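# Seat the upright loose cup on the empty fixture's plug

## Task

Take the free cup whose wide end faces upward, turn it so the wide end faces down, and press it fully onto the uncovered plug of the fixture that has no cup. When you finish, every cup already sitting on another fixture must still be on it, and the hand must have released the cup.

## Robot and tools

Robot: two six-joint arms, left_arm and right_arm. Each carries a 16-motor hand: a right hand on right_arm and its mirror image on left_arm. Two fixed cameras, cam_high and cam_low, each give 896x504 images.

Frames: the scene frame has its origin on the table surface, halfway between the two nominal bases. +z is up, +x points out over the table, and left_arm is on the +y side. Real bases: left_arm at (-0.035, +0.344, +0.041) m, right_arm at (+0.038, -0.394, +0.041) m, both almost unrotated. Reported hand positions, orientations, velocities and targets are in each arm's own base frame, and may be off by a few cm. The table and the cameras use the scene frame.

Hand point axes (right hand): +z runs along the straightened fingers toward the tips, +x runs across the palm away from the thumb, and +y points out of the palm face, which sits at y = -0.062 m. On the left hand, +x points toward the thumb instead. A rigid mast near the wrist on the palm side (x +0.05 to +0.10, z -0.16 to -0.11) can strike objects.

The row: every motion command is a row of 48 numbers, each in [-1, 1], covering both arms even if one stays still. The layout is: left dx, dy, dz, rx, ry, rz; then the left hand's 16 motor goals; then left current_limit and speed; then the same 24 numbers for the right arm. dx, dy, dz and rx, ry, rz are offsets, not poses. They are measured along that arm's base axes, counted from its Hand target at the moment the action or move begins, and rotation turns about that target position. 1.0 equals 0.6 m or 180 degrees. rx, ry, rz together form one rotation vector. All zeros keeps the arm at its Hand target. Sending the same offset again moves it further.

Hand motor order: index_mcp, index_abd, index_pip, index_dip, middle_mcp, middle_abd, middle_pip, middle_dip, ring_mcp, ring_abd, ring_pip, ring_dip, thumb_cmc, thumb_axl, thumb_mcp, thumb_ipl. Each value is an absolute goal angle scaled between the hinge's stops. Moving toward -1 bends the fingers toward the palm and swings the thumb in front of it. Straight values: _mcp +0.75, _abd 0.00, _pip +0.58, _dip +0.70, thumb_cmc +0.71, thumb_axl +0.68, thumb_mcp +0.23, thumb_ipl +0.17. A 0 is a real goal. To leave a hand unchanged, copy back its hand_goal, hand_current_limit and hand_speed. current_limit maps -1..+1 to 0..550 mA, with a floor of 11 mA. speed sets hinge speed to (speed+1)/2 of 8.5 rad/s. They start at +0.4 and -0.6.

Tools:
- execute_actions(actions, cameras): actions is a list of actions. Each action is a table of up to 15 rows, one row per 1/30 s step, and lasts 0.5 s. If the table is short, its last row is held. Every row counts from the same start pose. An empty list returns images and the scene number.
- move(target, speed, blend, stop_force, zero, blocking, cameras): runs a straight-line path to one row, or through a list of up to 15 rows. All rows are offsets from the same Hand target. speed is in m/s, from 0.002 to 3.6, default 0.25, and turning is capped at twice that in rad/s. blend is a corner radius in m. stop_force is in N, from 3 to 120, and halts an arm when its wrist sensor feels that much push. zero (default true) re-zeroes the sensor before the move. blocking=false returns early and cannot be combined with stop_force. The move is capped at 10 s. Its result adds a move: line whose ending is done, off_target, moving, held or fault, plus limits such as paced or held. Omit stop_force when backing off a contact.
- wait(seconds 0-10, cameras).
- stop(cameras): brakes a running move.
- zoom_image(camera cam_high or cam_low, region [x0, y0, x1, y1] in pixels, at most 504 on each side).
- zero_wrist_force(arm).
- finished_scene(scene 1 or 2): ends the scene for good.

Results: for each arm you get end_effector_position (m), quat_wxyz and velocities; the Hand target that later offsets start from; Joint positions and torques; and Joint velocities, which may read "within noise". The hand fields are hand_goal, hand_measured, hand_current_ma, and hand_state (moving, goal, blocked or overload). Wrist force and torque are given in end-effector axes, along with a peak line. MOTOR HOT and HAND FAULT lines may also appear. A hand point often stops short of its target. Resending zeros asks for the target again, and if a gap remains, send it as an offset. Orientation commands are clipped to within 32 degrees of the measured orientation.

Avoid: net force near 150 N on an arm, or contact torque at the joint limits (139 N m for the big joints, 26 for the wrist joints). Either one freezes that arm for 10 s. Arms are stiff, so aiming even slightly beyond a firm surface can cause a fault. Approach slowly with stop_force. Do not let the arms or hands press on each other, do not steer a path close to an arm's own base, and do not let a motor draw 495 mA or more for 5 s, which shuts it down. Holding loads or reaching fully out heats the motors, and at 85 °C the arm is braked. Never drop the cup, release it while it is still moving, knock over or dislodge the other cups, or let anything leave the table. Loose objects may be nudged now and then.

Each tool is called by a JSON object that holds its "fn" and its "kwargs", one argument or row to a line.

## Session

{"fn": "execute_actions", "kwargs": {
  "actions": []
}}

Scene clock: 0.00 s.
left_arm: end_effector_position=(+0.1907, +0.1440, +0.1225) hand_goal=(+0.754, +0.000, +0.576, +0.696, +0.754, +0.000, +0.576, +0.696, +0.754, +0.000, +0.576, +0.696, +0.714, +0.678, +0.226, +0.168) hand_measured=(+0.754, +0.000, +0.576, +0.696, +0.754, +0.000, +0.576, +0.696, +0.754, +0.000, +0.576, +0.696, +0.714, +0.678, +0.226, +0.168) hand_current_ma=(+0, +0, +0, +0, +0, +0, +0, +0, +0, +0, +0, +0, +0, +0, +0, +0) hand_state=(goal, goal, goal, goal, goal, goal, goal, goal, goal, goal, goal, goal, goal, goal, goal, goal) hand_current_limit=0.40 hand_speed=-0.60 end_effector_quat_wxyz=(+0.189, +0.931, -0.288, +0.117) | right_arm: end_effector_position=(+0.6454, +0.4925, +0.1926) hand_goal=(+0.754, +0.000, +0.576, +0.696, +0.754, +0.000, +0.576, +0.696, +0.754, +0.000, +0.576, +0.696, +0.714, +0.678, +0.226, +0.168) hand_measured=(+0.754, +0.000, +0.576, +0.696, +0.754, +0.000, +0.576, +0.696, +0.754, +0.000, +0.576, +0.696, +0.714, +0.678, +0.226, +0.168) hand_current_ma=(+0, +0, +0, +0, +0, +0, +0, +0, +0, +0, +0, +0, +0, +0, +0, +0) hand_state=(goal, goal, goal, goal, goal, goal, goal, goal, goal, goal, goal, goal, goal, goal, goal, goal) hand_current_limit=0.40 hand_speed=-0.60 end_effector_quat_wxyz=(+0.146, -0.236, +0.930, -0.240)
Joint positions: left_arm=[4.522 -1.458 -2.366 -1.298 1.383 -2.692] | right_arm=[0.546 -0.896 1.112 -1.943 -2.12 -1.565]
Joint velocities: within noise
Joint torques (N m): no reading
Wrist force (N): no reading
Wrist torque (N m): no reading
Wrist force, peak (N): no reading
Hand target: left_arm +0.1907, +0.1440, +0.1225; +0.189, +0.931, -0.288, +0.117 | right_arm +0.6454, +0.4925, +0.1926; +0.146, -0.236, +0.930, -0.240

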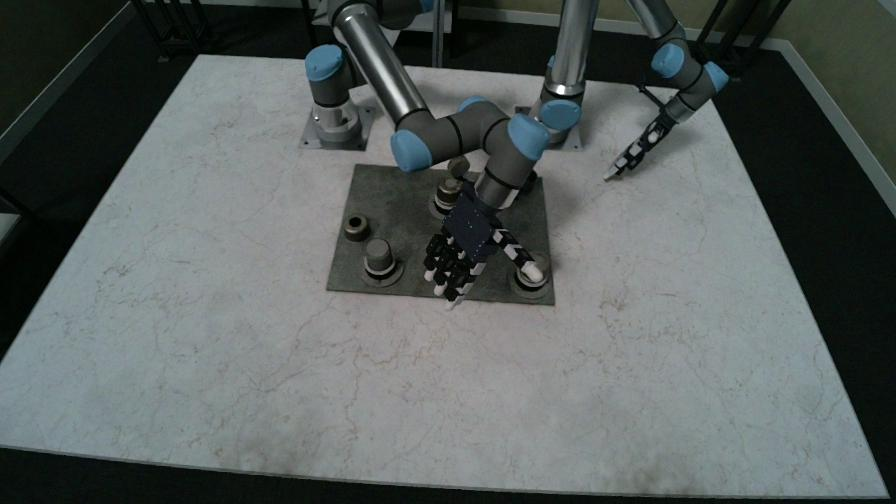

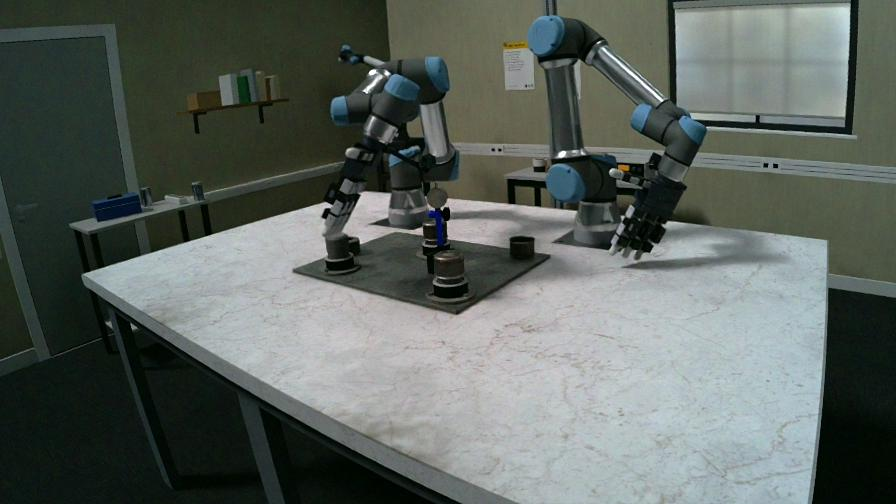

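{"fn": "zoom_image", "kwargs": {
  "camera": "cam_high",
  "region": [320, 140, 572, 320]
}}

{"fn": "zoom_image", "kwargs": {
  "camera": "cam_low",
  "region": [280, 160, 560, 320]
}}

Scaled by 2.000 from the camera's 896x504 image, which has a finer 1280x720 frame.

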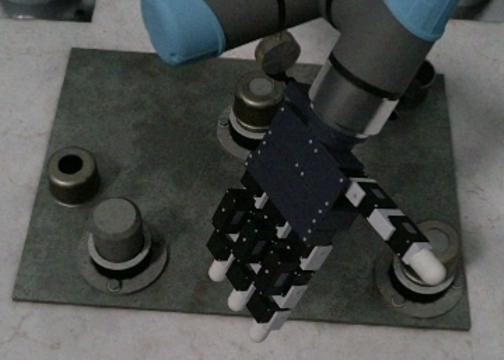

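Scaled by 1.800 from the camera's 896x504 image, which has a finer 1280x720 frame.

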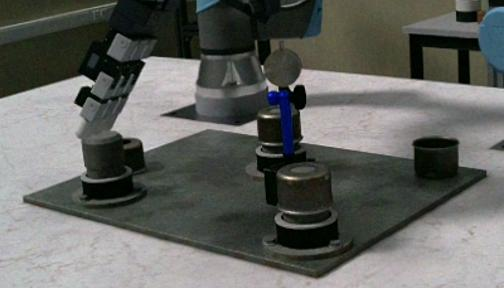

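{"fn": "zoom_image", "kwargs": {
  "camera": "cam_low",
  "region": [490, 220, 554, 276]
}}

{"fn": "zoom_image", "kwargs": {
  "camera": "cam_high",
  "region": [480, 150, 560, 220]
}}

{"fn": "zoom_image", "kwargs": {
  "camera": "cam_low",
  "region": [300, 190, 480, 310]
}}

{"fn": "zoom_image", "kwargs": {
  "camera": "cam_high",
  "region": [335, 205, 415, 295]
}}

Scaled by 7.875 from the camera's 896x504 image, which has a finer 1280x720 frame.

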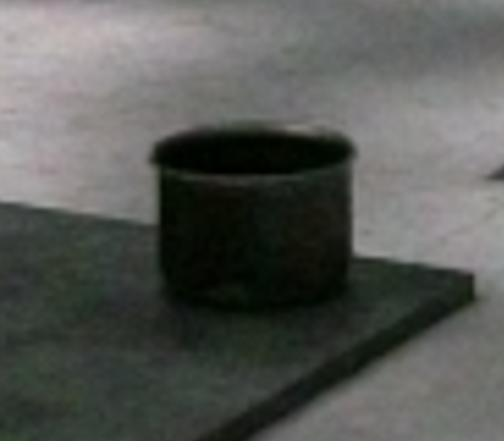

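Scaled by 6.300 from the camera's 896x504 image, which has a finer 1280x720 frame.

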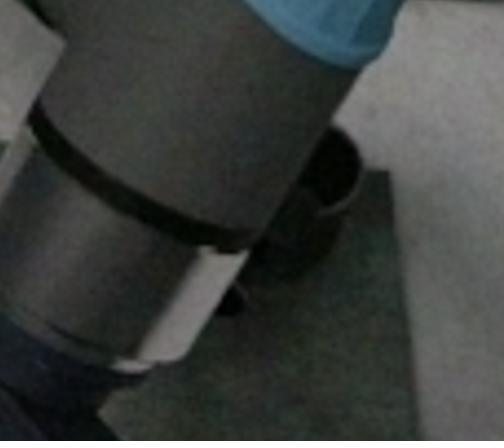

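Scaled by 2.800 from the camera's 896x504 image, which has a finer 1280x720 frame.

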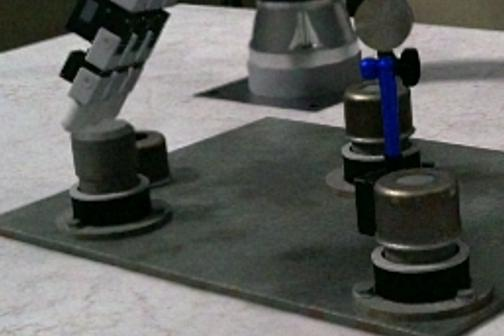

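Scaled by 5.600 from the camera's 896x504 image, which has a finer 1280x720 frame.

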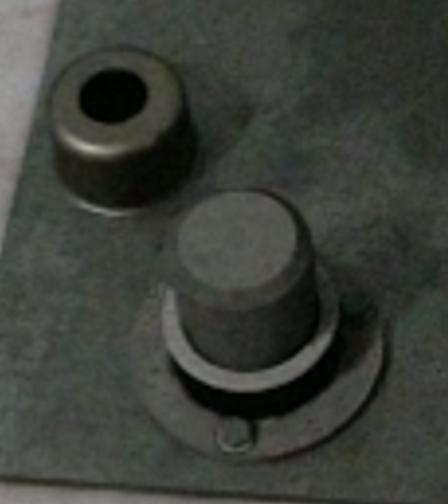

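{"fn": "move", "kwargs": {
  "target": [0,0,0,0,0,0,0.754,0,0.576,0.696,0.754,0,0.576,0.696,0.754,0,0.576,0.696,0.714,0.678,0.226,0.168,0.4,-0.6, 0,-0.55,0.3,0,0,0,0.754,0,0.576,0.696,0.754,0,0.576,0.696,0.754,0,0.576,0.696,0.714,0.678,0.226,0.168,0.4,-0.6],
  "cameras": ["all"]
}}

Scene clock: 163.73 s.
left_arm: end_effector_position=(+0.1907, +0.1440, +0.1225) hand_goal=(+0.754, +0.000, +0.576, +0.696, +0.754, +0.000, +0.576, +0.696, +0.754, +0.000, +0.576, +0.696, +0.714, +0.678, +0.226, +0.168) hand_measured=(+0.754, +0.000, +0.576, +0.696, +0.754, +0.000, +0.576, +0.696, +0.754, +0.000, +0.576, +0.696, +0.714, +0.678, +0.224, +0.168) hand_current_ma=(-4, +0, +4, +0, -4, +0, +4, +0, -4, +0, +4, +0, +1, -4, -10, -2) hand_state=(goal, goal, goal, goal, goal, goal, goal, goal, goal, goal, goal, goal, goal, goal, goal, goal) hand_current_limit=0.40 hand_speed=-0.60 end_effector_quat_wxyz=(+0.189, +0.931, -0.288, +0.117) | right_arm: end_effector_position=(+0.6454, +0.1626, +0.3727) hand_goal=(+0.754, +0.000, +0.576, +0.696, +0.754, +0.000, +0.576, +0.696, +0.754, +0.000, +0.576, +0.696, +0.714, +0.678, +0.226, +0.168) hand_measured=(+0.748, +0.000, +0.576, +0.696, +0.748, +0.000, +0.576, +0.696, +0.750, +0.000, +0.576, +0.696, +0.710, +0.678, +0.224, +0.168) hand_current_ma=(-2, +0, +0, +0, -2, +0, +0, +0, -1, +0, +0, +0, -1, +0, +0, +0) hand_state=(goal, goal, goal, goal, goal, goal, goal, goal, goal, goal, goal, goal, goal, goal, goal, goal) hand_current_limit=0.40 hand_speed=-0.60 end_effector_quat_wxyz=(+0.146, -0.235, +0.930, -0.240)
Joint positions: left_arm=[4.522 -1.458 -2.366 -1.298 1.383 -2.692] | right_arm=[0.067 -1.344 1.368 -1.997 -1.985 -2.085]
Joint torques (N m): left_arm=[0.56 12.06 16.23 1.47 -0.22 0.14] | right_arm=[-4.75 -31.82 -13.74 -5.29 -1.86 -1.81]
Wrist force (N): left_arm=[-0.3 -0.2 0.5] | right_arm=[0.2 0.6 0.1]
Wrist torque (N m): left_arm=[-0.06 0.05 -0.01] | right_arm=[0.07 -0.01 -0.01]
Wrist force, peak (N): left_arm=[-0.9 0.0 0.6] | right_arm=[-0.8 2.5 0.3]
Hand target: left_arm +0.1907, +0.1440, +0.1225; +0.189, +0.931, -0.288, +0.117 | right_arm +0.6454, +0.1625, +0.3726; +0.146, -0.236, +0.930, -0.240
Off the commanded pose: left_arm 0.000 m, 0 deg | right_arm 0.000 m, 0 deg.
move: done

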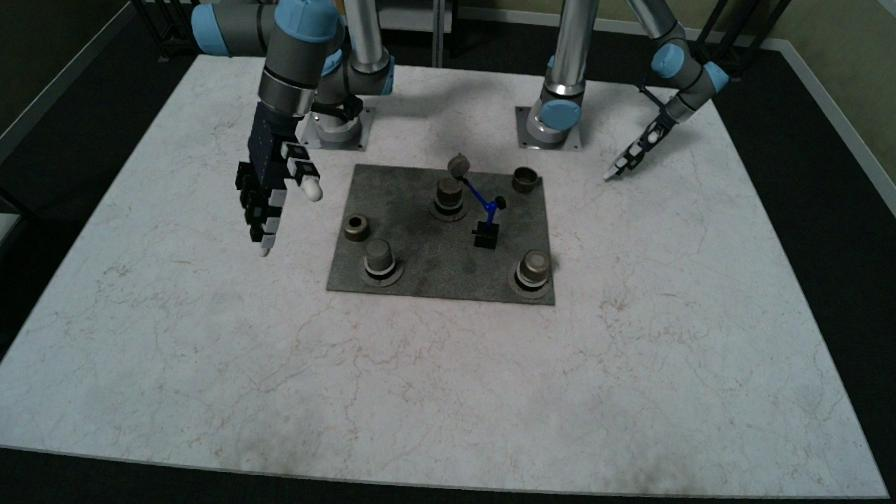

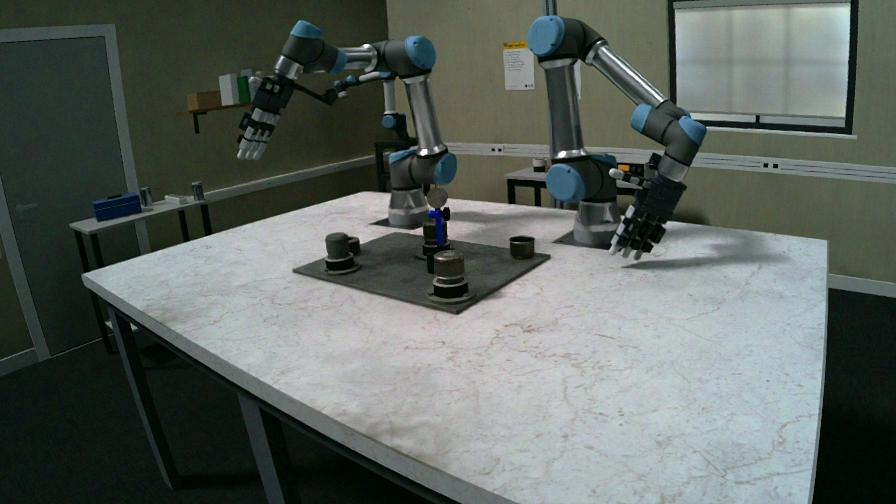

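{"fn": "zoom_image", "kwargs": {
  "camera": "cam_low",
  "region": [414, 180, 544, 310]
}}

{"fn": "zoom_image", "kwargs": {
  "camera": "cam_high",
  "region": [430, 145, 560, 215]
}}

{"fn": "zoom_image", "kwargs": {
  "camera": "cam_high",
  "region": [450, 205, 560, 305]
}}

{"fn": "zoom_image", "kwargs": {
  "camera": "cam_low",
  "region": [310, 220, 380, 280]
}}

Scaled by 3.877 from the camera's 896x504 image, which has a finer 1280x720 frame.

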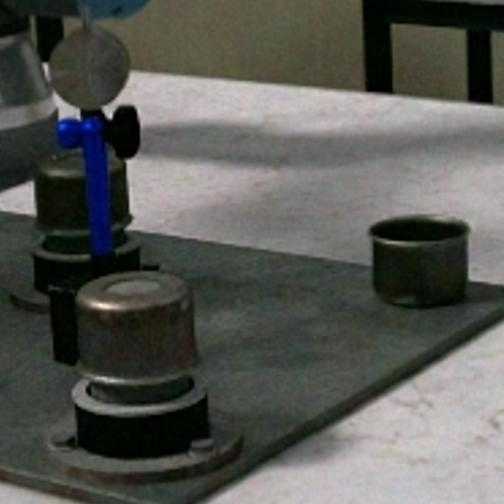

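Scaled by 3.877 from the camera's 896x504 image, which has a finer 1280x720 frame.

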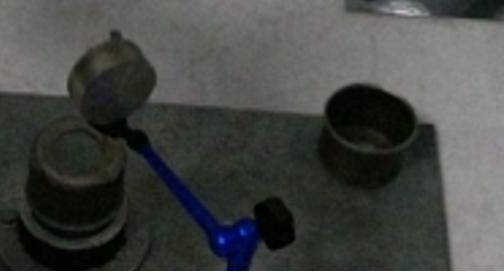

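Scaled by 4.582 from the camera's 896x504 image, which has a finer 1280x720 frame.

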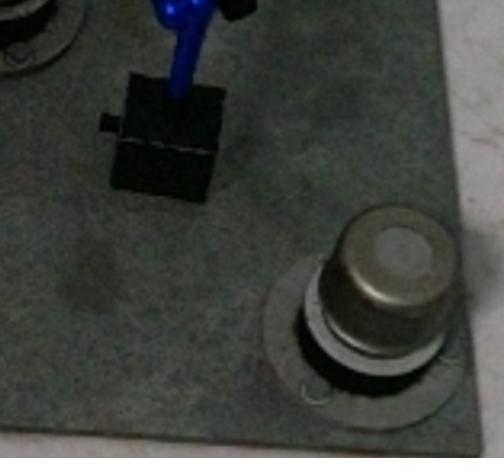

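Scaled by 7.200 from the camera's 896x504 image, which has a finer 1280x720 frame.

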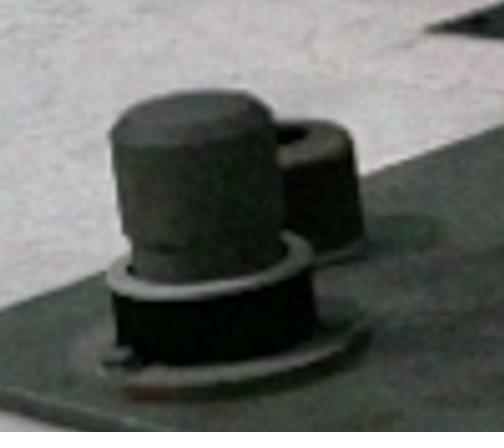

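{"fn": "move", "kwargs": {
  "target": [
    [0,0,0,0,0,0,0.754,0,0.576,0.696,0.754,0,0.576,0.696,0.754,0,0.576,0.696,0.714,0.678,0.226,0.168,0.4,-0.6, -0.592,0.646,0.10,0.0533,-0.1799,0.5502,0.904,0,-0.285,0.087,0.904,0,-0.285,0.087,1.0,0,0.576,0.696,-0.671,0.678,0.112,-0.157,0.4,-0.6]
  ],
  "speed": 0.3,
  "cameras": ["all"]
}}

Scene clock: 338.13 s.
left_arm: end_effector_position=(+0.1907, +0.1440, +0.1225) hand_goal=(+0.754, +0.000, +0.576, +0.696, +0.754, +0.000, +0.576, +0.696, +0.754, +0.000, +0.576, +0.696, +0.714, +0.678, +0.226, +0.168) hand_measured=(+0.754, +0.000, +0.576, +0.696, +0.754, +0.000, +0.576, +0.696, +0.754, +0.000, +0.576, +0.696, +0.714, +0.678, +0.224, +0.168) hand_current_ma=(-4, +0, +4, +0, -4, +0, +4, +0, -4, +0, +4, +0, +1, -4, -10, -2) hand_state=(goal, goal, goal, goal, goal, goal, goal, goal, goal, goal, goal, goal, goal, goal, goal, goal) hand_current_limit=0.40 hand_speed=-0.60 end_effector_quat_wxyz=(+0.189, +0.931, -0.288, +0.117) | right_arm: end_effector_position=(+0.2904, +0.5501, +0.4326) hand_goal=(+0.904, +0.000, -0.284, +0.088, +0.904, +0.000, -0.284, +0.088, +1.000, +0.000, +0.576, +0.696, -0.670, +0.678, +0.112, -0.156) hand_measured=(+0.890, +0.000, -0.282, +0.090, +0.890, +0.000, -0.282, +0.092, +0.984, +0.000, +0.576, +0.696, -0.670, +0.678, +0.110, -0.154) hand_current_ma=(-9, +0, +1, +1, -9, +0, +0, +1, -11, +0, +0, +0, +0, +0, +0, +0) hand_state=(goal, goal, goal, goal, goal, goal, goal, goal, goal, goal, goal, goal, goal, goal, goal, goal) hand_current_limit=0.40 hand_speed=-0.60 end_effector_quat_wxyz=(-0.514, +0.772, -0.374, +0.027)
Joint positions: left_arm=[4.522 -1.458 -2.366 -1.298 1.383 -2.692] | right_arm=[0.675 -1.574 1.758 -2.803 -1.228 -2.935]
Joint torques (N m): left_arm=[0.58 11.8 15.14 1.51 -0.14 0.31] | right_arm=[4.78 -34.41 -13.8 -1.11 0.36 -0.69]
Wrist force (N): left_arm=[-0.2 -0.2 0.0] | right_arm=[0.0 -0.1 0.5]
Wrist torque (N m): left_arm=[-0.02 0.03 -0.01] | right_arm=[-0.07 0.09 0.08]
Wrist force, peak (N): left_arm=[-0.8 0.1 0.4] | right_arm=[-1.3 0.2 0.9]
Hand target: left_arm +0.1907, +0.1440, +0.1225; +0.189, +0.931, -0.288, +0.117 | right_arm +0.2902, +0.5501, +0.4326; -0.514, +0.772, -0.374, +0.027
Off the commanded pose: left_arm 0.000 m, 0 deg | right_arm 0.000 m, 0 deg.
move: done

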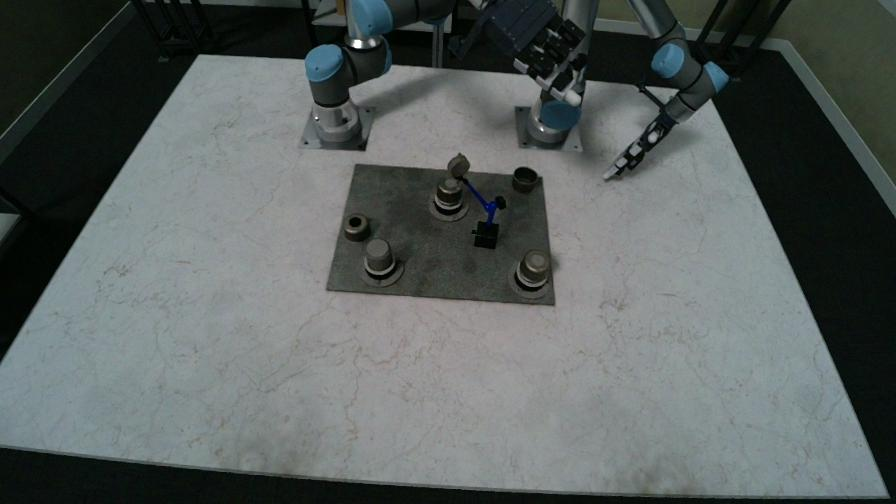

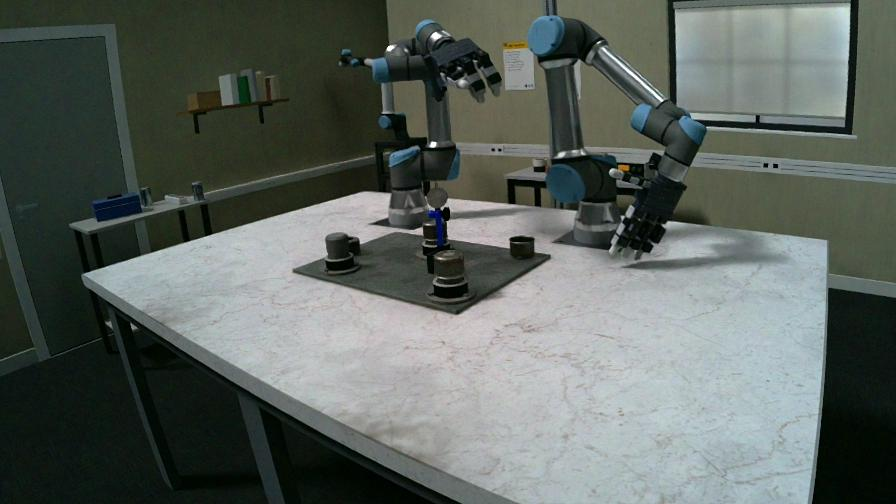

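{"fn": "zoom_image", "kwargs": {
  "camera": "cam_high",
  "region": [440, 0, 620, 130]
}}

{"fn": "zoom_image", "kwargs": {
  "camera": "cam_low",
  "region": [400, 10, 530, 120]
}}

Scaled by 2.800 from the camera's 896x504 image, which has a finer 1280x720 frame.

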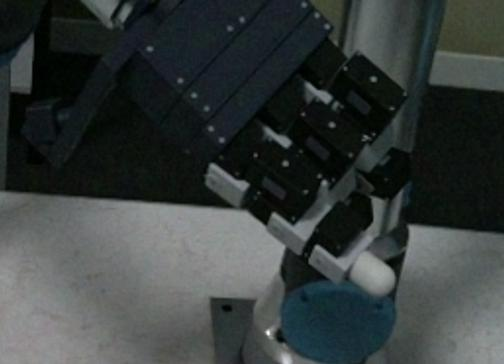

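Scaled by 3.877 from the camera's 896x504 image, which has a finer 1280x720 frame.

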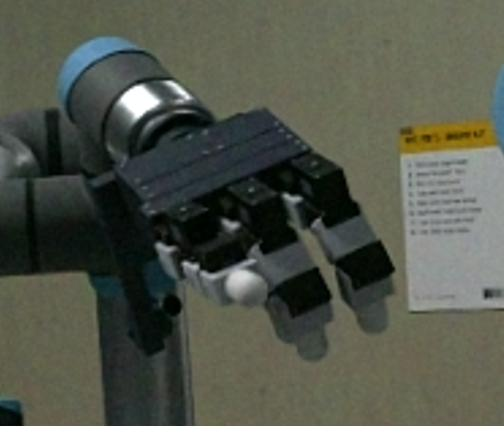

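{"fn": "move", "kwargs": {
  "target": [0,0,0,0,0,0,0.754,0,0.576,0.696,0.754,0,0.576,0.696,0.754,0,0.576,0.696,0.714,0.678,0.226,0.168,0.4,-0.6, -0.0603,0.0615,-0.5243,0,0,0,0.904,0,-0.285,0.087,0.904,0,-0.285,0.087,1.0,0,0.576,0.696,-0.671,0.678,0.112,-0.157,0.4,-0.6],
  "speed": 0.25,
  "cameras": ["all"]
}}

{"fn": "zoom_image", "kwargs": {
  "camera": "cam_high",
  "region": [440, 80, 600, 220]
}}

{"fn": "zoom_image", "kwargs": {
  "camera": "cam_low",
  "region": [440, 130, 600, 270]
}}

Scene clock: 346.77 s.
left_arm: end_effector_position=(+0.1907, +0.1440, +0.1225) hand_goal=(+0.754, +0.000, +0.576, +0.696, +0.754, +0.000, +0.576, +0.696, +0.754, +0.000, +0.576, +0.696, +0.714, +0.678, +0.226, +0.168) hand_measured=(+0.754, +0.000, +0.576, +0.696, +0.754, +0.000, +0.576, +0.696, +0.754, +0.000, +0.576, +0.696, +0.714, +0.678, +0.224, +0.168) hand_current_ma=(-4, +0, +4, +0, -4, +0, +4, +0, -4, +0, +4, +0, +1, -4, -10, -2) hand_state=(goal, goal, goal, goal, goal, goal, goal, goal, goal, goal, goal, goal, goal, goal, goal, goal) hand_current_limit=0.40 hand_speed=-0.60 end_effector_quat_wxyz=(+0.189, +0.931, -0.288, +0.117) | right_arm: end_effector_position=(+0.2541, +0.5871, +0.1182) hand_goal=(+0.904, +0.000, -0.284, +0.088, +0.904, +0.000, -0.284, +0.088, +1.000, +0.000, +0.576, +0.696, -0.670, +0.678, +0.112, -0.156) hand_measured=(+0.890, +0.000, -0.282, +0.090, +0.890, +0.000, -0.282, +0.092, +0.984, +0.000, +0.576, +0.696, -0.670, +0.678, +0.110, -0.154) hand_current_ma=(-9, +0, +0, +1, -9, +0, +0, +1, -11, +0, +0, +0, +0, +0, +0, +0) hand_state=(goal, goal, goal, goal, goal, goal, goal, goal, goal, goal, goal, goal, goal, goal, goal, goal) hand_current_limit=0.40 hand_speed=-0.60 end_effector_quat_wxyz=(-0.514, +0.772, -0.374, +0.027) end_effector_velocity=(-0.001, +0.000, +0.000) end_effector_angular_velocity=(+0.002, -0.001, +0.002)
Joint positions: left_arm=[4.522 -1.458 -2.366 -1.298 1.383 -2.692] | right_arm=[0.793 -1.082 2.119 -3.672 -1.33 -2.875]
Joint velocities: left_arm=[within noise] | right_arm=[0.001 0.002 0.001 -0.005 0.001 0]
Joint torques (N m): left_arm=[1 13.04 16.61 1.43 -0.26 0.24] | right_arm=[-5.5 -29.32 -9.86 -5 2.17 -1.58]
Wrist force (N): left_arm=[-0.2 -0.4 0.0] | right_arm=[0.4 0.1 0.4]
Wrist torque (N m): left_arm=[-0.05 0.03 -0.01] | right_arm=[-0.05 0.04 0.14]
Wrist force, peak (N): left_arm=[-0.9 0.0 -0.1] | right_arm=[1.0 2.2 1.3]
Hand target: left_arm +0.1907, +0.1440, +0.1225; +0.189, +0.931, -0.288, +0.117 | right_arm +0.2541, +0.5870, +0.1180; -0.514, +0.772, -0.374, +0.027
Off the commanded pose: left_arm 0.000 m, 0 deg | right_arm 0.000 m, 0 deg.
move: done

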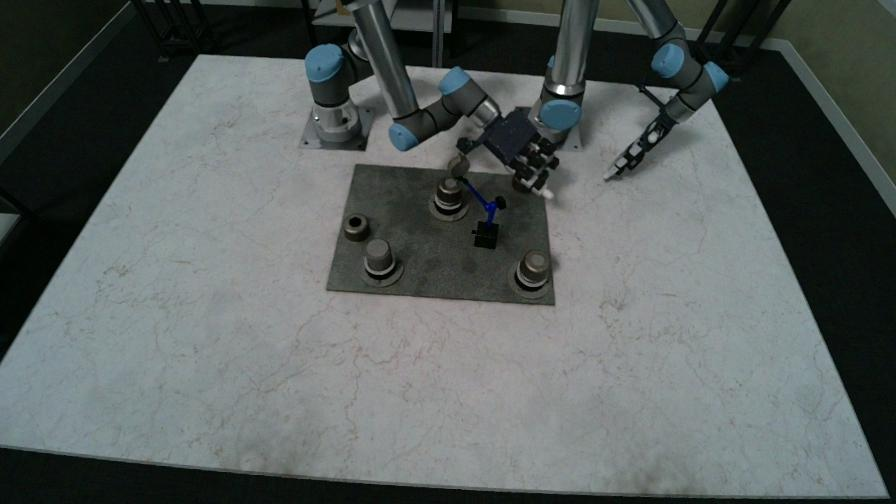

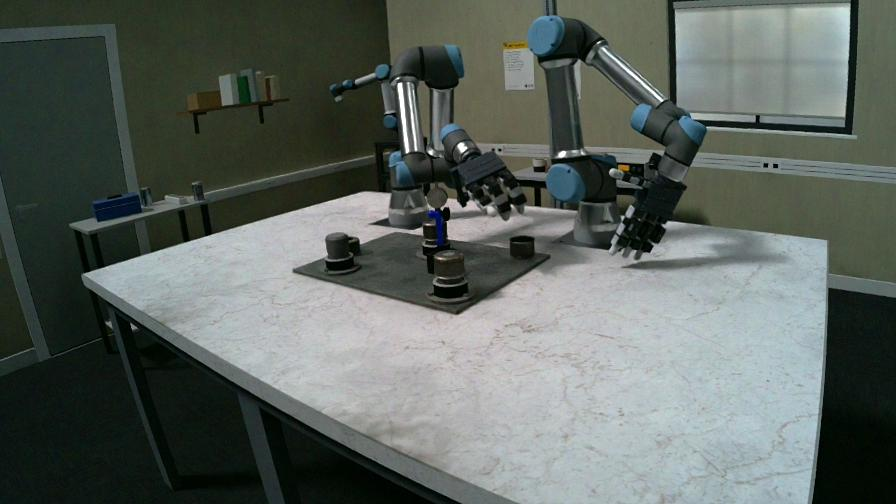

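Scaled by 3.150 from the camera's 896x504 image, which has a finer 1280x720 frame.

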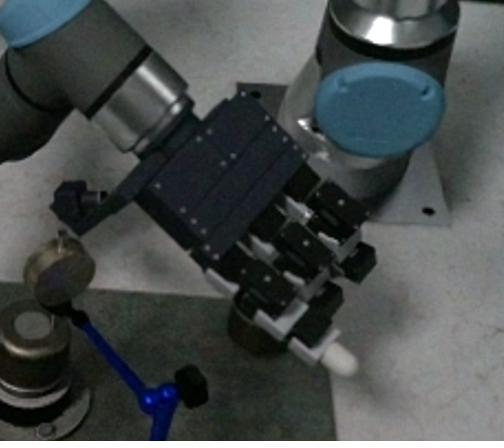

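Scaled by 3.150 from the camera's 896x504 image, which has a finer 1280x720 frame.

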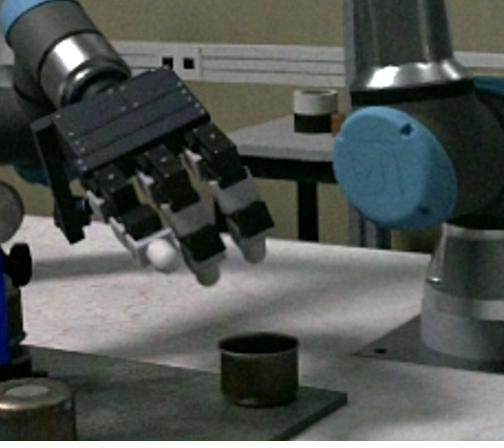

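{"fn": "move", "kwargs": {
  "target": [0,0,0,0,0,0,0.754,0,0.576,0.696,0.754,0,0.576,0.696,0.754,0,0.576,0.696,0.714,0.678,0.226,0.168,0.4,-0.6, 0.0005,0.0535,-0.1103,0,0,0,0.904,0,-0.285,0.087,0.904,0,-0.285,0.087,1.0,0,0.576,0.696,-0.671,0.678,0.112,-0.157,0.4,-0.6],
  "speed": 0.15,
  "cameras": ["all"]
}}

{"fn": "zoom_image", "kwargs": {
  "camera": "cam_high",
  "region": [470, 100, 590, 220]
}}

{"fn": "zoom_image", "kwargs": {
  "camera": "cam_low",
  "region": [450, 170, 570, 280]
}}

Scene clock: 367.13 s.
left_arm: end_effector_position=(+0.1907, +0.1440, +0.1225) hand_goal=(+0.754, +0.000, +0.576, +0.696, +0.754, +0.000, +0.576, +0.696, +0.754, +0.000, +0.576, +0.696, +0.714, +0.678, +0.226, +0.168) hand_measured=(+0.754, +0.000, +0.576, +0.696, +0.754, +0.000, +0.576, +0.696, +0.754, +0.000, +0.576, +0.696, +0.714, +0.678, +0.224, +0.168) hand_current_ma=(-4, +0, +4, +0, -4, +0, +4, +0, -4, +0, +4, +0, +1, -4, -10, -2) hand_state=(goal, goal, goal, goal, goal, goal, goal, goal, goal, goal, goal, goal, goal, goal, goal, goal) hand_current_limit=0.40 hand_speed=-0.60 end_effector_quat_wxyz=(+0.189, +0.931, -0.288, +0.117) | right_arm: end_effector_position=(+0.2543, +0.6191, +0.0519) hand_goal=(+0.904, +0.000, -0.284, +0.088, +0.904, +0.000, -0.284, +0.088, +1.000, +0.000, +0.576, +0.696, -0.670, +0.678, +0.112, -0.156) hand_measured=(+0.890, +0.000, -0.282, +0.090, +0.890, +0.000, -0.282, +0.092, +0.984, +0.000, +0.576, +0.696, -0.670, +0.678, +0.110, -0.154) hand_current_ma=(-9, +0, +0, +1, -9, +0, +0, +1, -11, +0, +0, +0, +0, +0, +0, +0) hand_state=(goal, goal, goal, goal, goal, goal, goal, goal, goal, goal, goal, goal, goal, goal, goal, goal) hand_current_limit=0.40 hand_speed=-0.60 end_effector_quat_wxyz=(-0.514, +0.772, -0.374, +0.027)
Joint positions: left_arm=[4.522 -1.458 -2.366 -1.298 1.383 -2.692] | right_arm=[0.84 -0.886 2.035 -3.79 -1.371 -2.851]
Joint torques (N m): left_arm=[1.19 11.84 15.65 1.5 -0.01 0.32] | right_arm=[-5.2 -31 -7.89 -3.05 2.49 -1.45]
Wrist force (N): left_arm=[0.0 -0.2 0.4] | right_arm=[0.0 0.1 0.4]
Wrist torque (N m): left_arm=[-0.06 0.02 0.01] | right_arm=[-0.02 0.09 0.11]
Wrist force, peak (N): left_arm=[-0.4 -0.1 0.8] | right_arm=[0.3 1.2 1.5]
Hand target: left_arm +0.1907, +0.1440, +0.1225; +0.189, +0.931, -0.288, +0.117 | right_arm +0.2544, +0.6191, +0.0519; -0.514, +0.772, -0.374, +0.027
Off the commanded pose: left_arm 0.000 m, 0 deg | right_arm 0.000 m, 0 deg.
move: done

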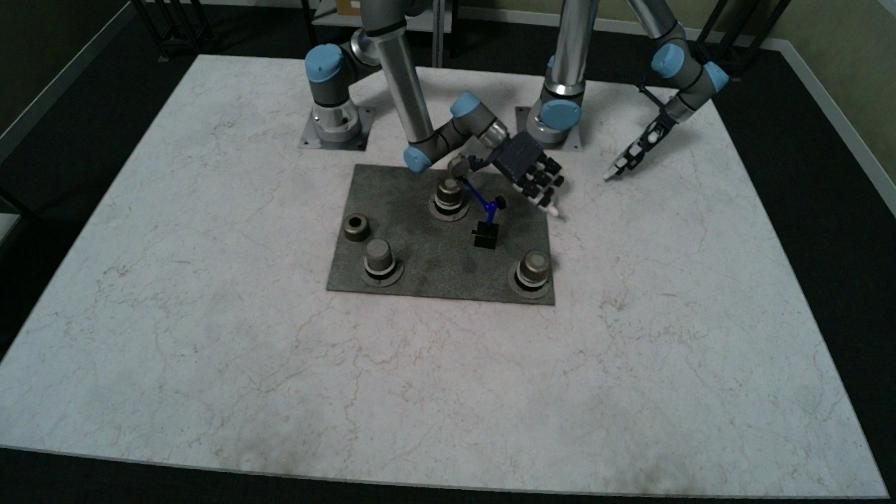

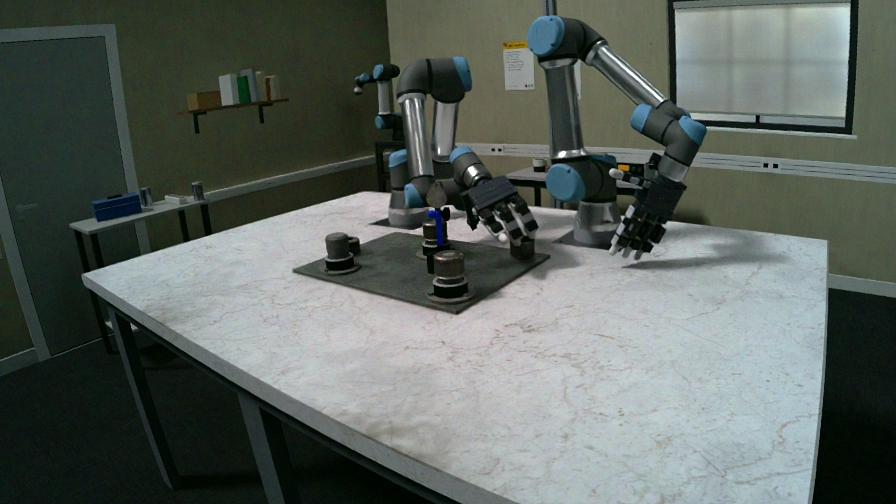

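Scaled by 4.200 from the camera's 896x504 image, which has a finer 1280x720 frame.

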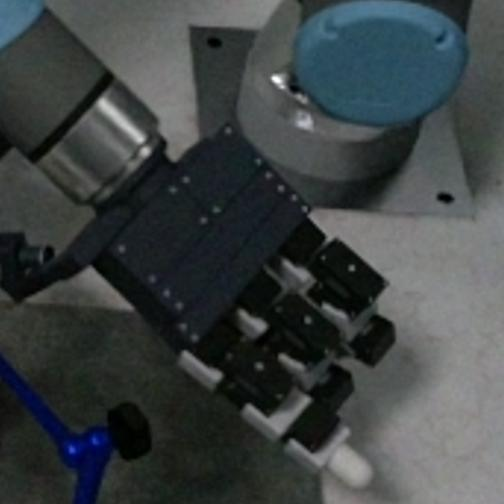

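Scaled by 4.200 from the camera's 896x504 image, which has a finer 1280x720 frame.

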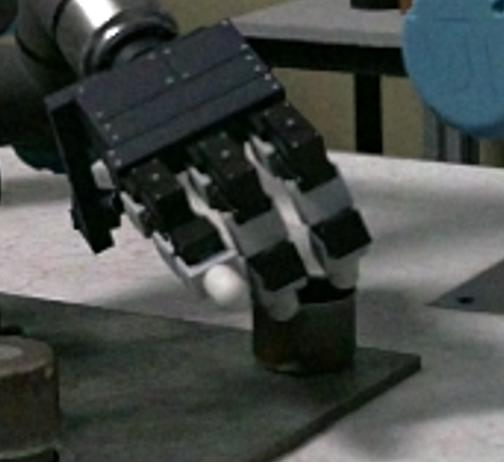

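{"fn": "move", "kwargs": {
  "target": [0,0,0,0,0,0,0.754,0,0.576,0.696,0.754,0,0.576,0.696,0.754,0,0.576,0.696,0.714,0.678,0.226,0.168,0.4,-0.6, -0.0218,0.0183,-0.0783,0,0,0,0.904,0,-0.285,0.087,0.904,0,-0.285,0.087,1.0,0,0.576,0.696,-0.671,0.678,0.112,-0.157,0.4,-0.6],
  "speed": 0.04,
  "stop_force": 6,
  "cameras": ["all"]
}}

{"fn": "zoom_image", "kwargs": {
  "camera": "cam_high",
  "region": [470, 100, 590, 220]
}}

{"fn": "zoom_image", "kwargs": {
  "camera": "cam_low",
  "region": [450, 170, 570, 280]
}}

Scene clock: 374.30 s.
left_arm: end_effector_position=(+0.1907, +0.1440, +0.1225) hand_goal=(+0.754, +0.000, +0.576, +0.696, +0.754, +0.000, +0.576, +0.696, +0.754, +0.000, +0.576, +0.696, +0.714, +0.678, +0.226, +0.168) hand_measured=(+0.754, +0.000, +0.576, +0.696, +0.754, +0.000, +0.576, +0.696, +0.754, +0.000, +0.576, +0.696, +0.714, +0.678, +0.224, +0.168) hand_current_ma=(-4, +0, +4, +0, -4, +0, +4, +0, -4, +0, +4, +0, +1, -4, -10, -2) hand_state=(goal, goal, goal, goal, goal, goal, goal, goal, goal, goal, goal, goal, goal, goal, goal, goal) hand_current_limit=0.40 hand_speed=-0.60 end_effector_quat_wxyz=(+0.189, +0.931, -0.288, +0.117) | right_arm: end_effector_position=(+0.2413, +0.6301, +0.0049) hand_goal=(+0.904, +0.000, -0.284, +0.088, +0.904, +0.000, -0.284, +0.088, +1.000, +0.000, +0.576, +0.696, -0.670, +0.678, +0.112, -0.156) hand_measured=(+0.890, +0.000, -0.282, +0.090, +0.890, +0.000, -0.282, +0.092, +0.984, +0.000, +0.576, +0.696, -0.670, +0.678, +0.110, -0.154) hand_current_ma=(-9, +0, +0, +1, -9, +0, +0, +1, -11, +0, +0, +0, +0, +0, +0, +0) hand_state=(goal, goal, goal, goal, goal, goal, goal, goal, goal, goal, goal, goal, goal, goal, goal, goal) hand_current_limit=0.40 hand_speed=-0.60 end_effector_quat_wxyz=(-0.514, +0.772, -0.374, +0.027)
Joint positions: left_arm=[4.522 -1.458 -2.366 -1.298 1.383 -2.692] | right_arm=[0.875 -0.767 2.005 -3.882 -1.402 -2.834]
Joint torques (N m): left_arm=[0.6 12.54 16.9 1.46 -0.18 0.22] | right_arm=[-6.11 -57.24 0.33 -1.02 2.21 -1.59]
Wrist force (N): left_arm=[-0.4 0.3 0.4] | right_arm=[0.0 0.3 0.5]
Wrist torque (N m): left_arm=[0.00 0.07 -0.03] | right_arm=[-0.01 0.09 0.06]
Wrist force, peak (N): left_arm=[-1.0 -0.1 0.2] | right_arm=[0.2 0.7 0.5]
Hand target: left_arm +0.1907, +0.1440, +0.1225; +0.189, +0.931, -0.288, +0.117 | right_arm +0.2413, +0.6301, +0.0049; -0.514, +0.772, -0.374, +0.027
Off the commanded pose: left_arm 0.000 m, 0 deg | right_arm 0.000 m, 0 deg.
move: done

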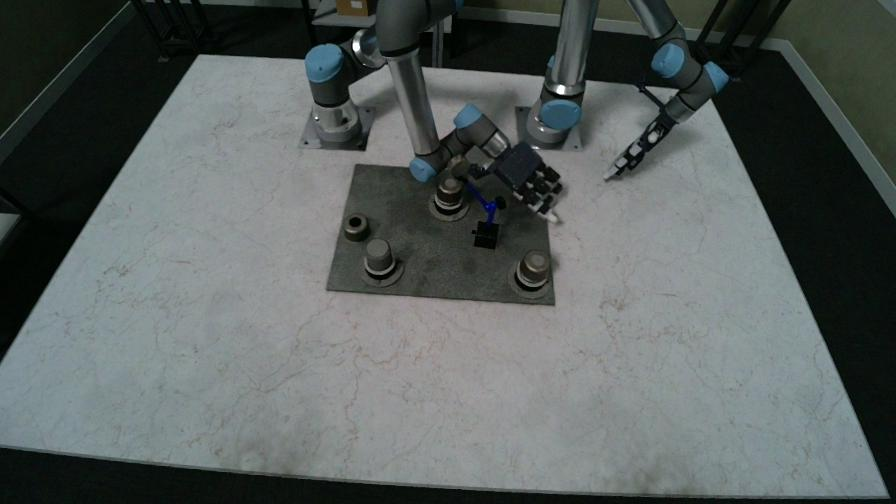

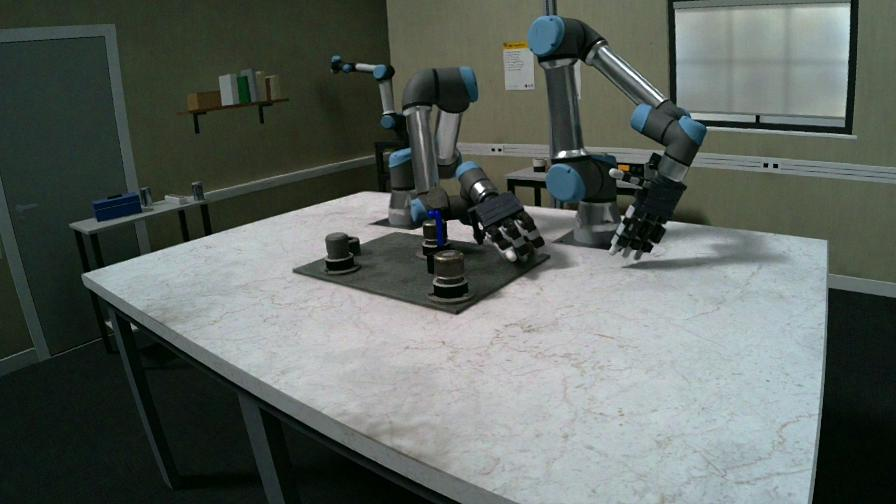

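Scaled by 4.200 from the camera's 896x504 image, which has a finer 1280x720 frame.

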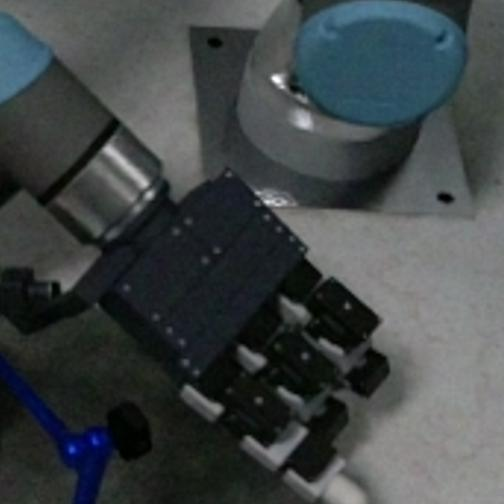

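Scaled by 4.200 from the camera's 896x504 image, which has a finer 1280x720 frame.

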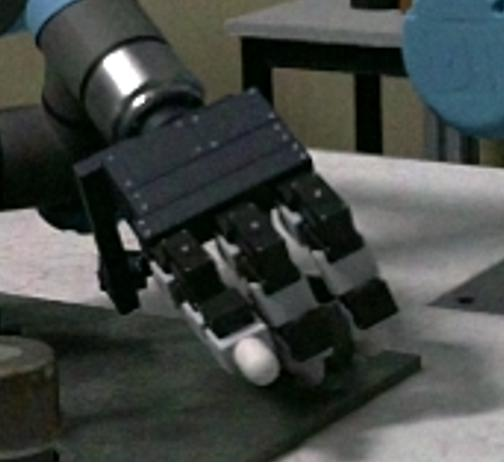

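{"fn": "zoom_image", "kwargs": {
  "camera": "cam_low",
  "region": [400, 150, 500, 260]
}}

{"fn": "zoom_image", "kwargs": {
  "camera": "cam_high",
  "region": [400, 120, 520, 220]
}}

Scaled by 4.582 from the camera's 896x504 image, which has a finer 1280x720 frame.

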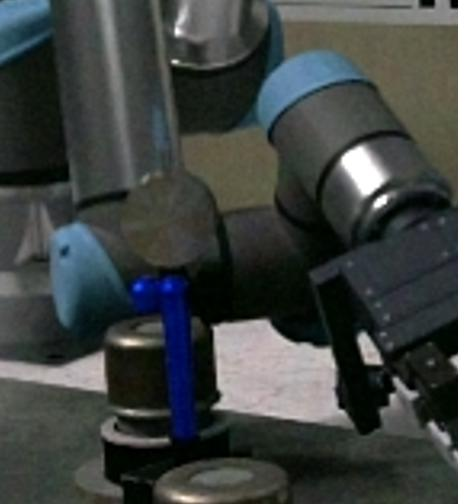

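Scaled by 4.200 from the camera's 896x504 image, which has a finer 1280x720 frame.

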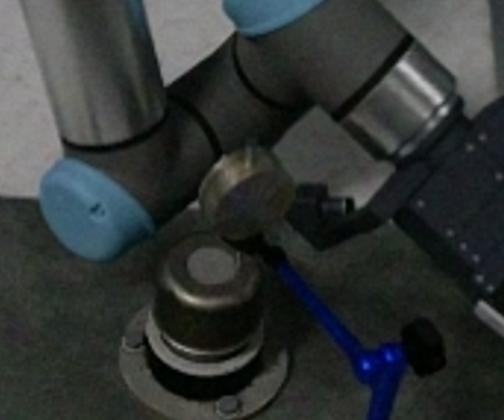

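{"fn": "move", "kwargs": {
  "target": [0,0,0,0,0,0,0.754,0,0.576,0.696,0.754,0,0.576,0.696,0.754,0,0.576,0.696,0.714,0.678,0.226,0.168,0.4,-0.6, 0,0,0,0,0,0,0.589,0,-0.328,-0.058,0.589,0,-0.328,-0.058,1.0,0,0.576,0.696,-0.671,0.678,-0.169,-0.157,0.2,-0.85],
  "cameras": ["all"]
}}

{"fn": "zoom_image", "kwargs": {
  "camera": "cam_high",
  "region": [470, 120, 590, 240]
}}

{"fn": "zoom_image", "kwargs": {
  "camera": "cam_low",
  "region": [450, 170, 570, 280]
}}

Scene clock: 384.33 s.
left_arm: end_effector_position=(+0.1907, +0.1440, +0.1225) hand_goal=(+0.754, +0.000, +0.576, +0.696, +0.754, +0.000, +0.576, +0.696, +0.754, +0.000, +0.576, +0.696, +0.714, +0.678, +0.226, +0.168) hand_measured=(+0.754, +0.000, +0.576, +0.696, +0.754, +0.000, +0.576, +0.696, +0.754, +0.000, +0.576, +0.696, +0.714, +0.678, +0.224, +0.168) hand_current_ma=(-4, +0, +4, +0, -4, +0, +4, +0, -4, +0, +4, +0, +1, -4, -10, -2) hand_state=(goal, goal, goal, goal, goal, goal, goal, goal, goal, goal, goal, goal, goal, goal, goal, goal) hand_current_limit=0.40 hand_speed=-0.60 end_effector_quat_wxyz=(+0.189, +0.931, -0.288, +0.117) | right_arm: end_effector_position=(+0.2413, +0.6301, +0.0049) hand_goal=(+0.590, +0.000, -0.328, -0.058, +0.590, +0.000, -0.328, -0.058, +1.000, +0.000, +0.576, +0.696, -0.670, +0.678, -0.168, -0.156) hand_measured=(+0.728, +0.002, -0.298, -0.054, +0.716, -0.002, -0.312, -0.058, +0.984, +0.000, +0.576, +0.696, -0.672, +0.678, -0.004, -0.134) hand_current_ma=(+330, +0, +30, +1, +330, +0, +11, +0, -11, +0, +0, +0, +0, +0, +330, +28) hand_state=(blocked, goal, blocked, goal, blocked, goal, goal, goal, goal, goal, goal, goal, goal, goal, blocked, blocked) hand_current_limit=0.20 hand_speed=-0.85 end_effector_quat_wxyz=(-0.514, +0.772, -0.374, +0.027)
Joint positions: left_arm=[4.522 -1.458 -2.366 -1.298 1.383 -2.692] | right_arm=[0.875 -0.767 2.005 -3.882 -1.402 -2.834]
Joint torques (N m): left_arm=[0.24 11.93 15.02 1.48 -0.08 0.25] | right_arm=[-4 -48.19 -3.16 -1.26 1.93 -1.63]
Wrist force (N): left_arm=[-0.4 -0.2 0.4] | right_arm=[-1.3 -9.4 -1.4]
Wrist torque (N m): left_arm=[-0.06 0.07 -0.03] | right_arm=[-0.07 0.08 0.04]
Wrist force, peak (N): left_arm=[-0.6 -0.4 0.7] | right_arm=[-1.3 -9.4 -1.7]
Hand target: left_arm +0.1907, +0.1440, +0.1225; +0.189, +0.931, -0.288, +0.117 | right_arm +0.2413, +0.6301, +0.0049; -0.514, +0.772, -0.374, +0.027
Off the commanded pose: left_arm 0.000 m, 0 deg | right_arm 0.000 m, 0 deg.
move: done

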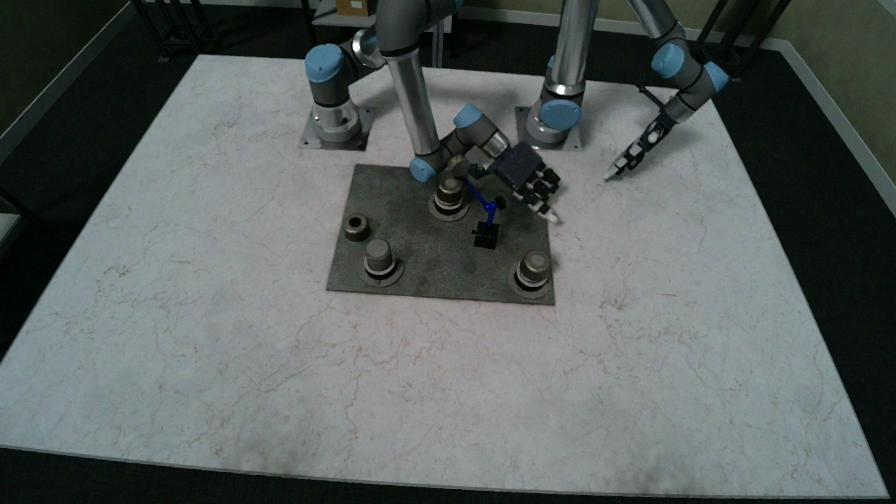

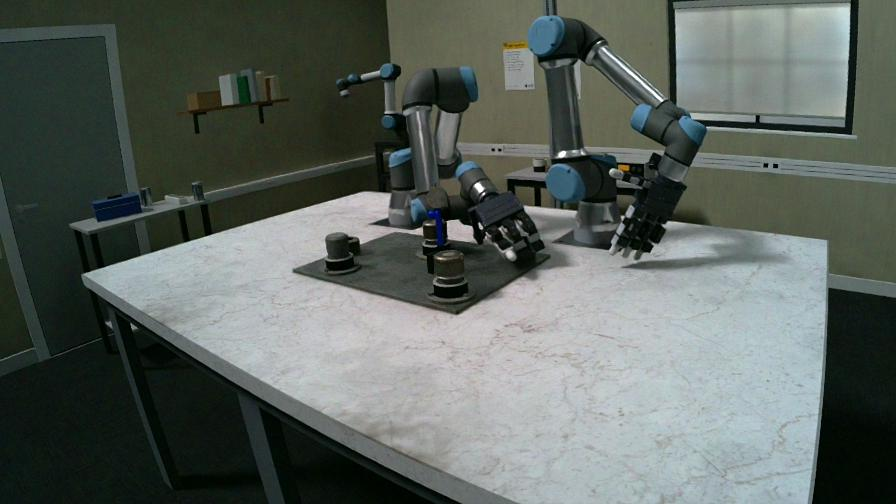

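Scaled by 4.200 from the camera's 896x504 image, which has a finer 1280x720 frame.

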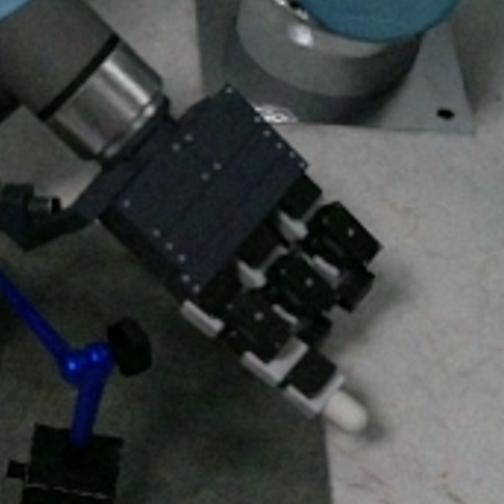

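Scaled by 4.200 from the camera's 896x504 image, which has a finer 1280x720 frame.

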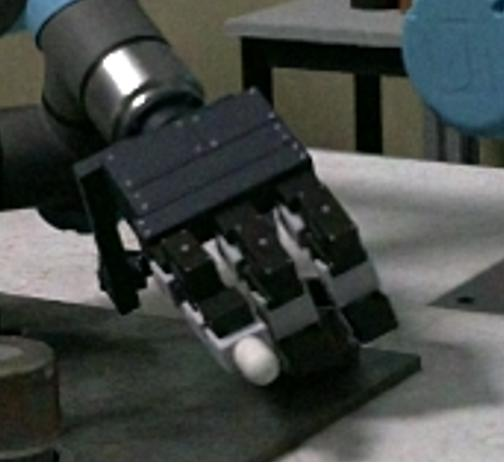

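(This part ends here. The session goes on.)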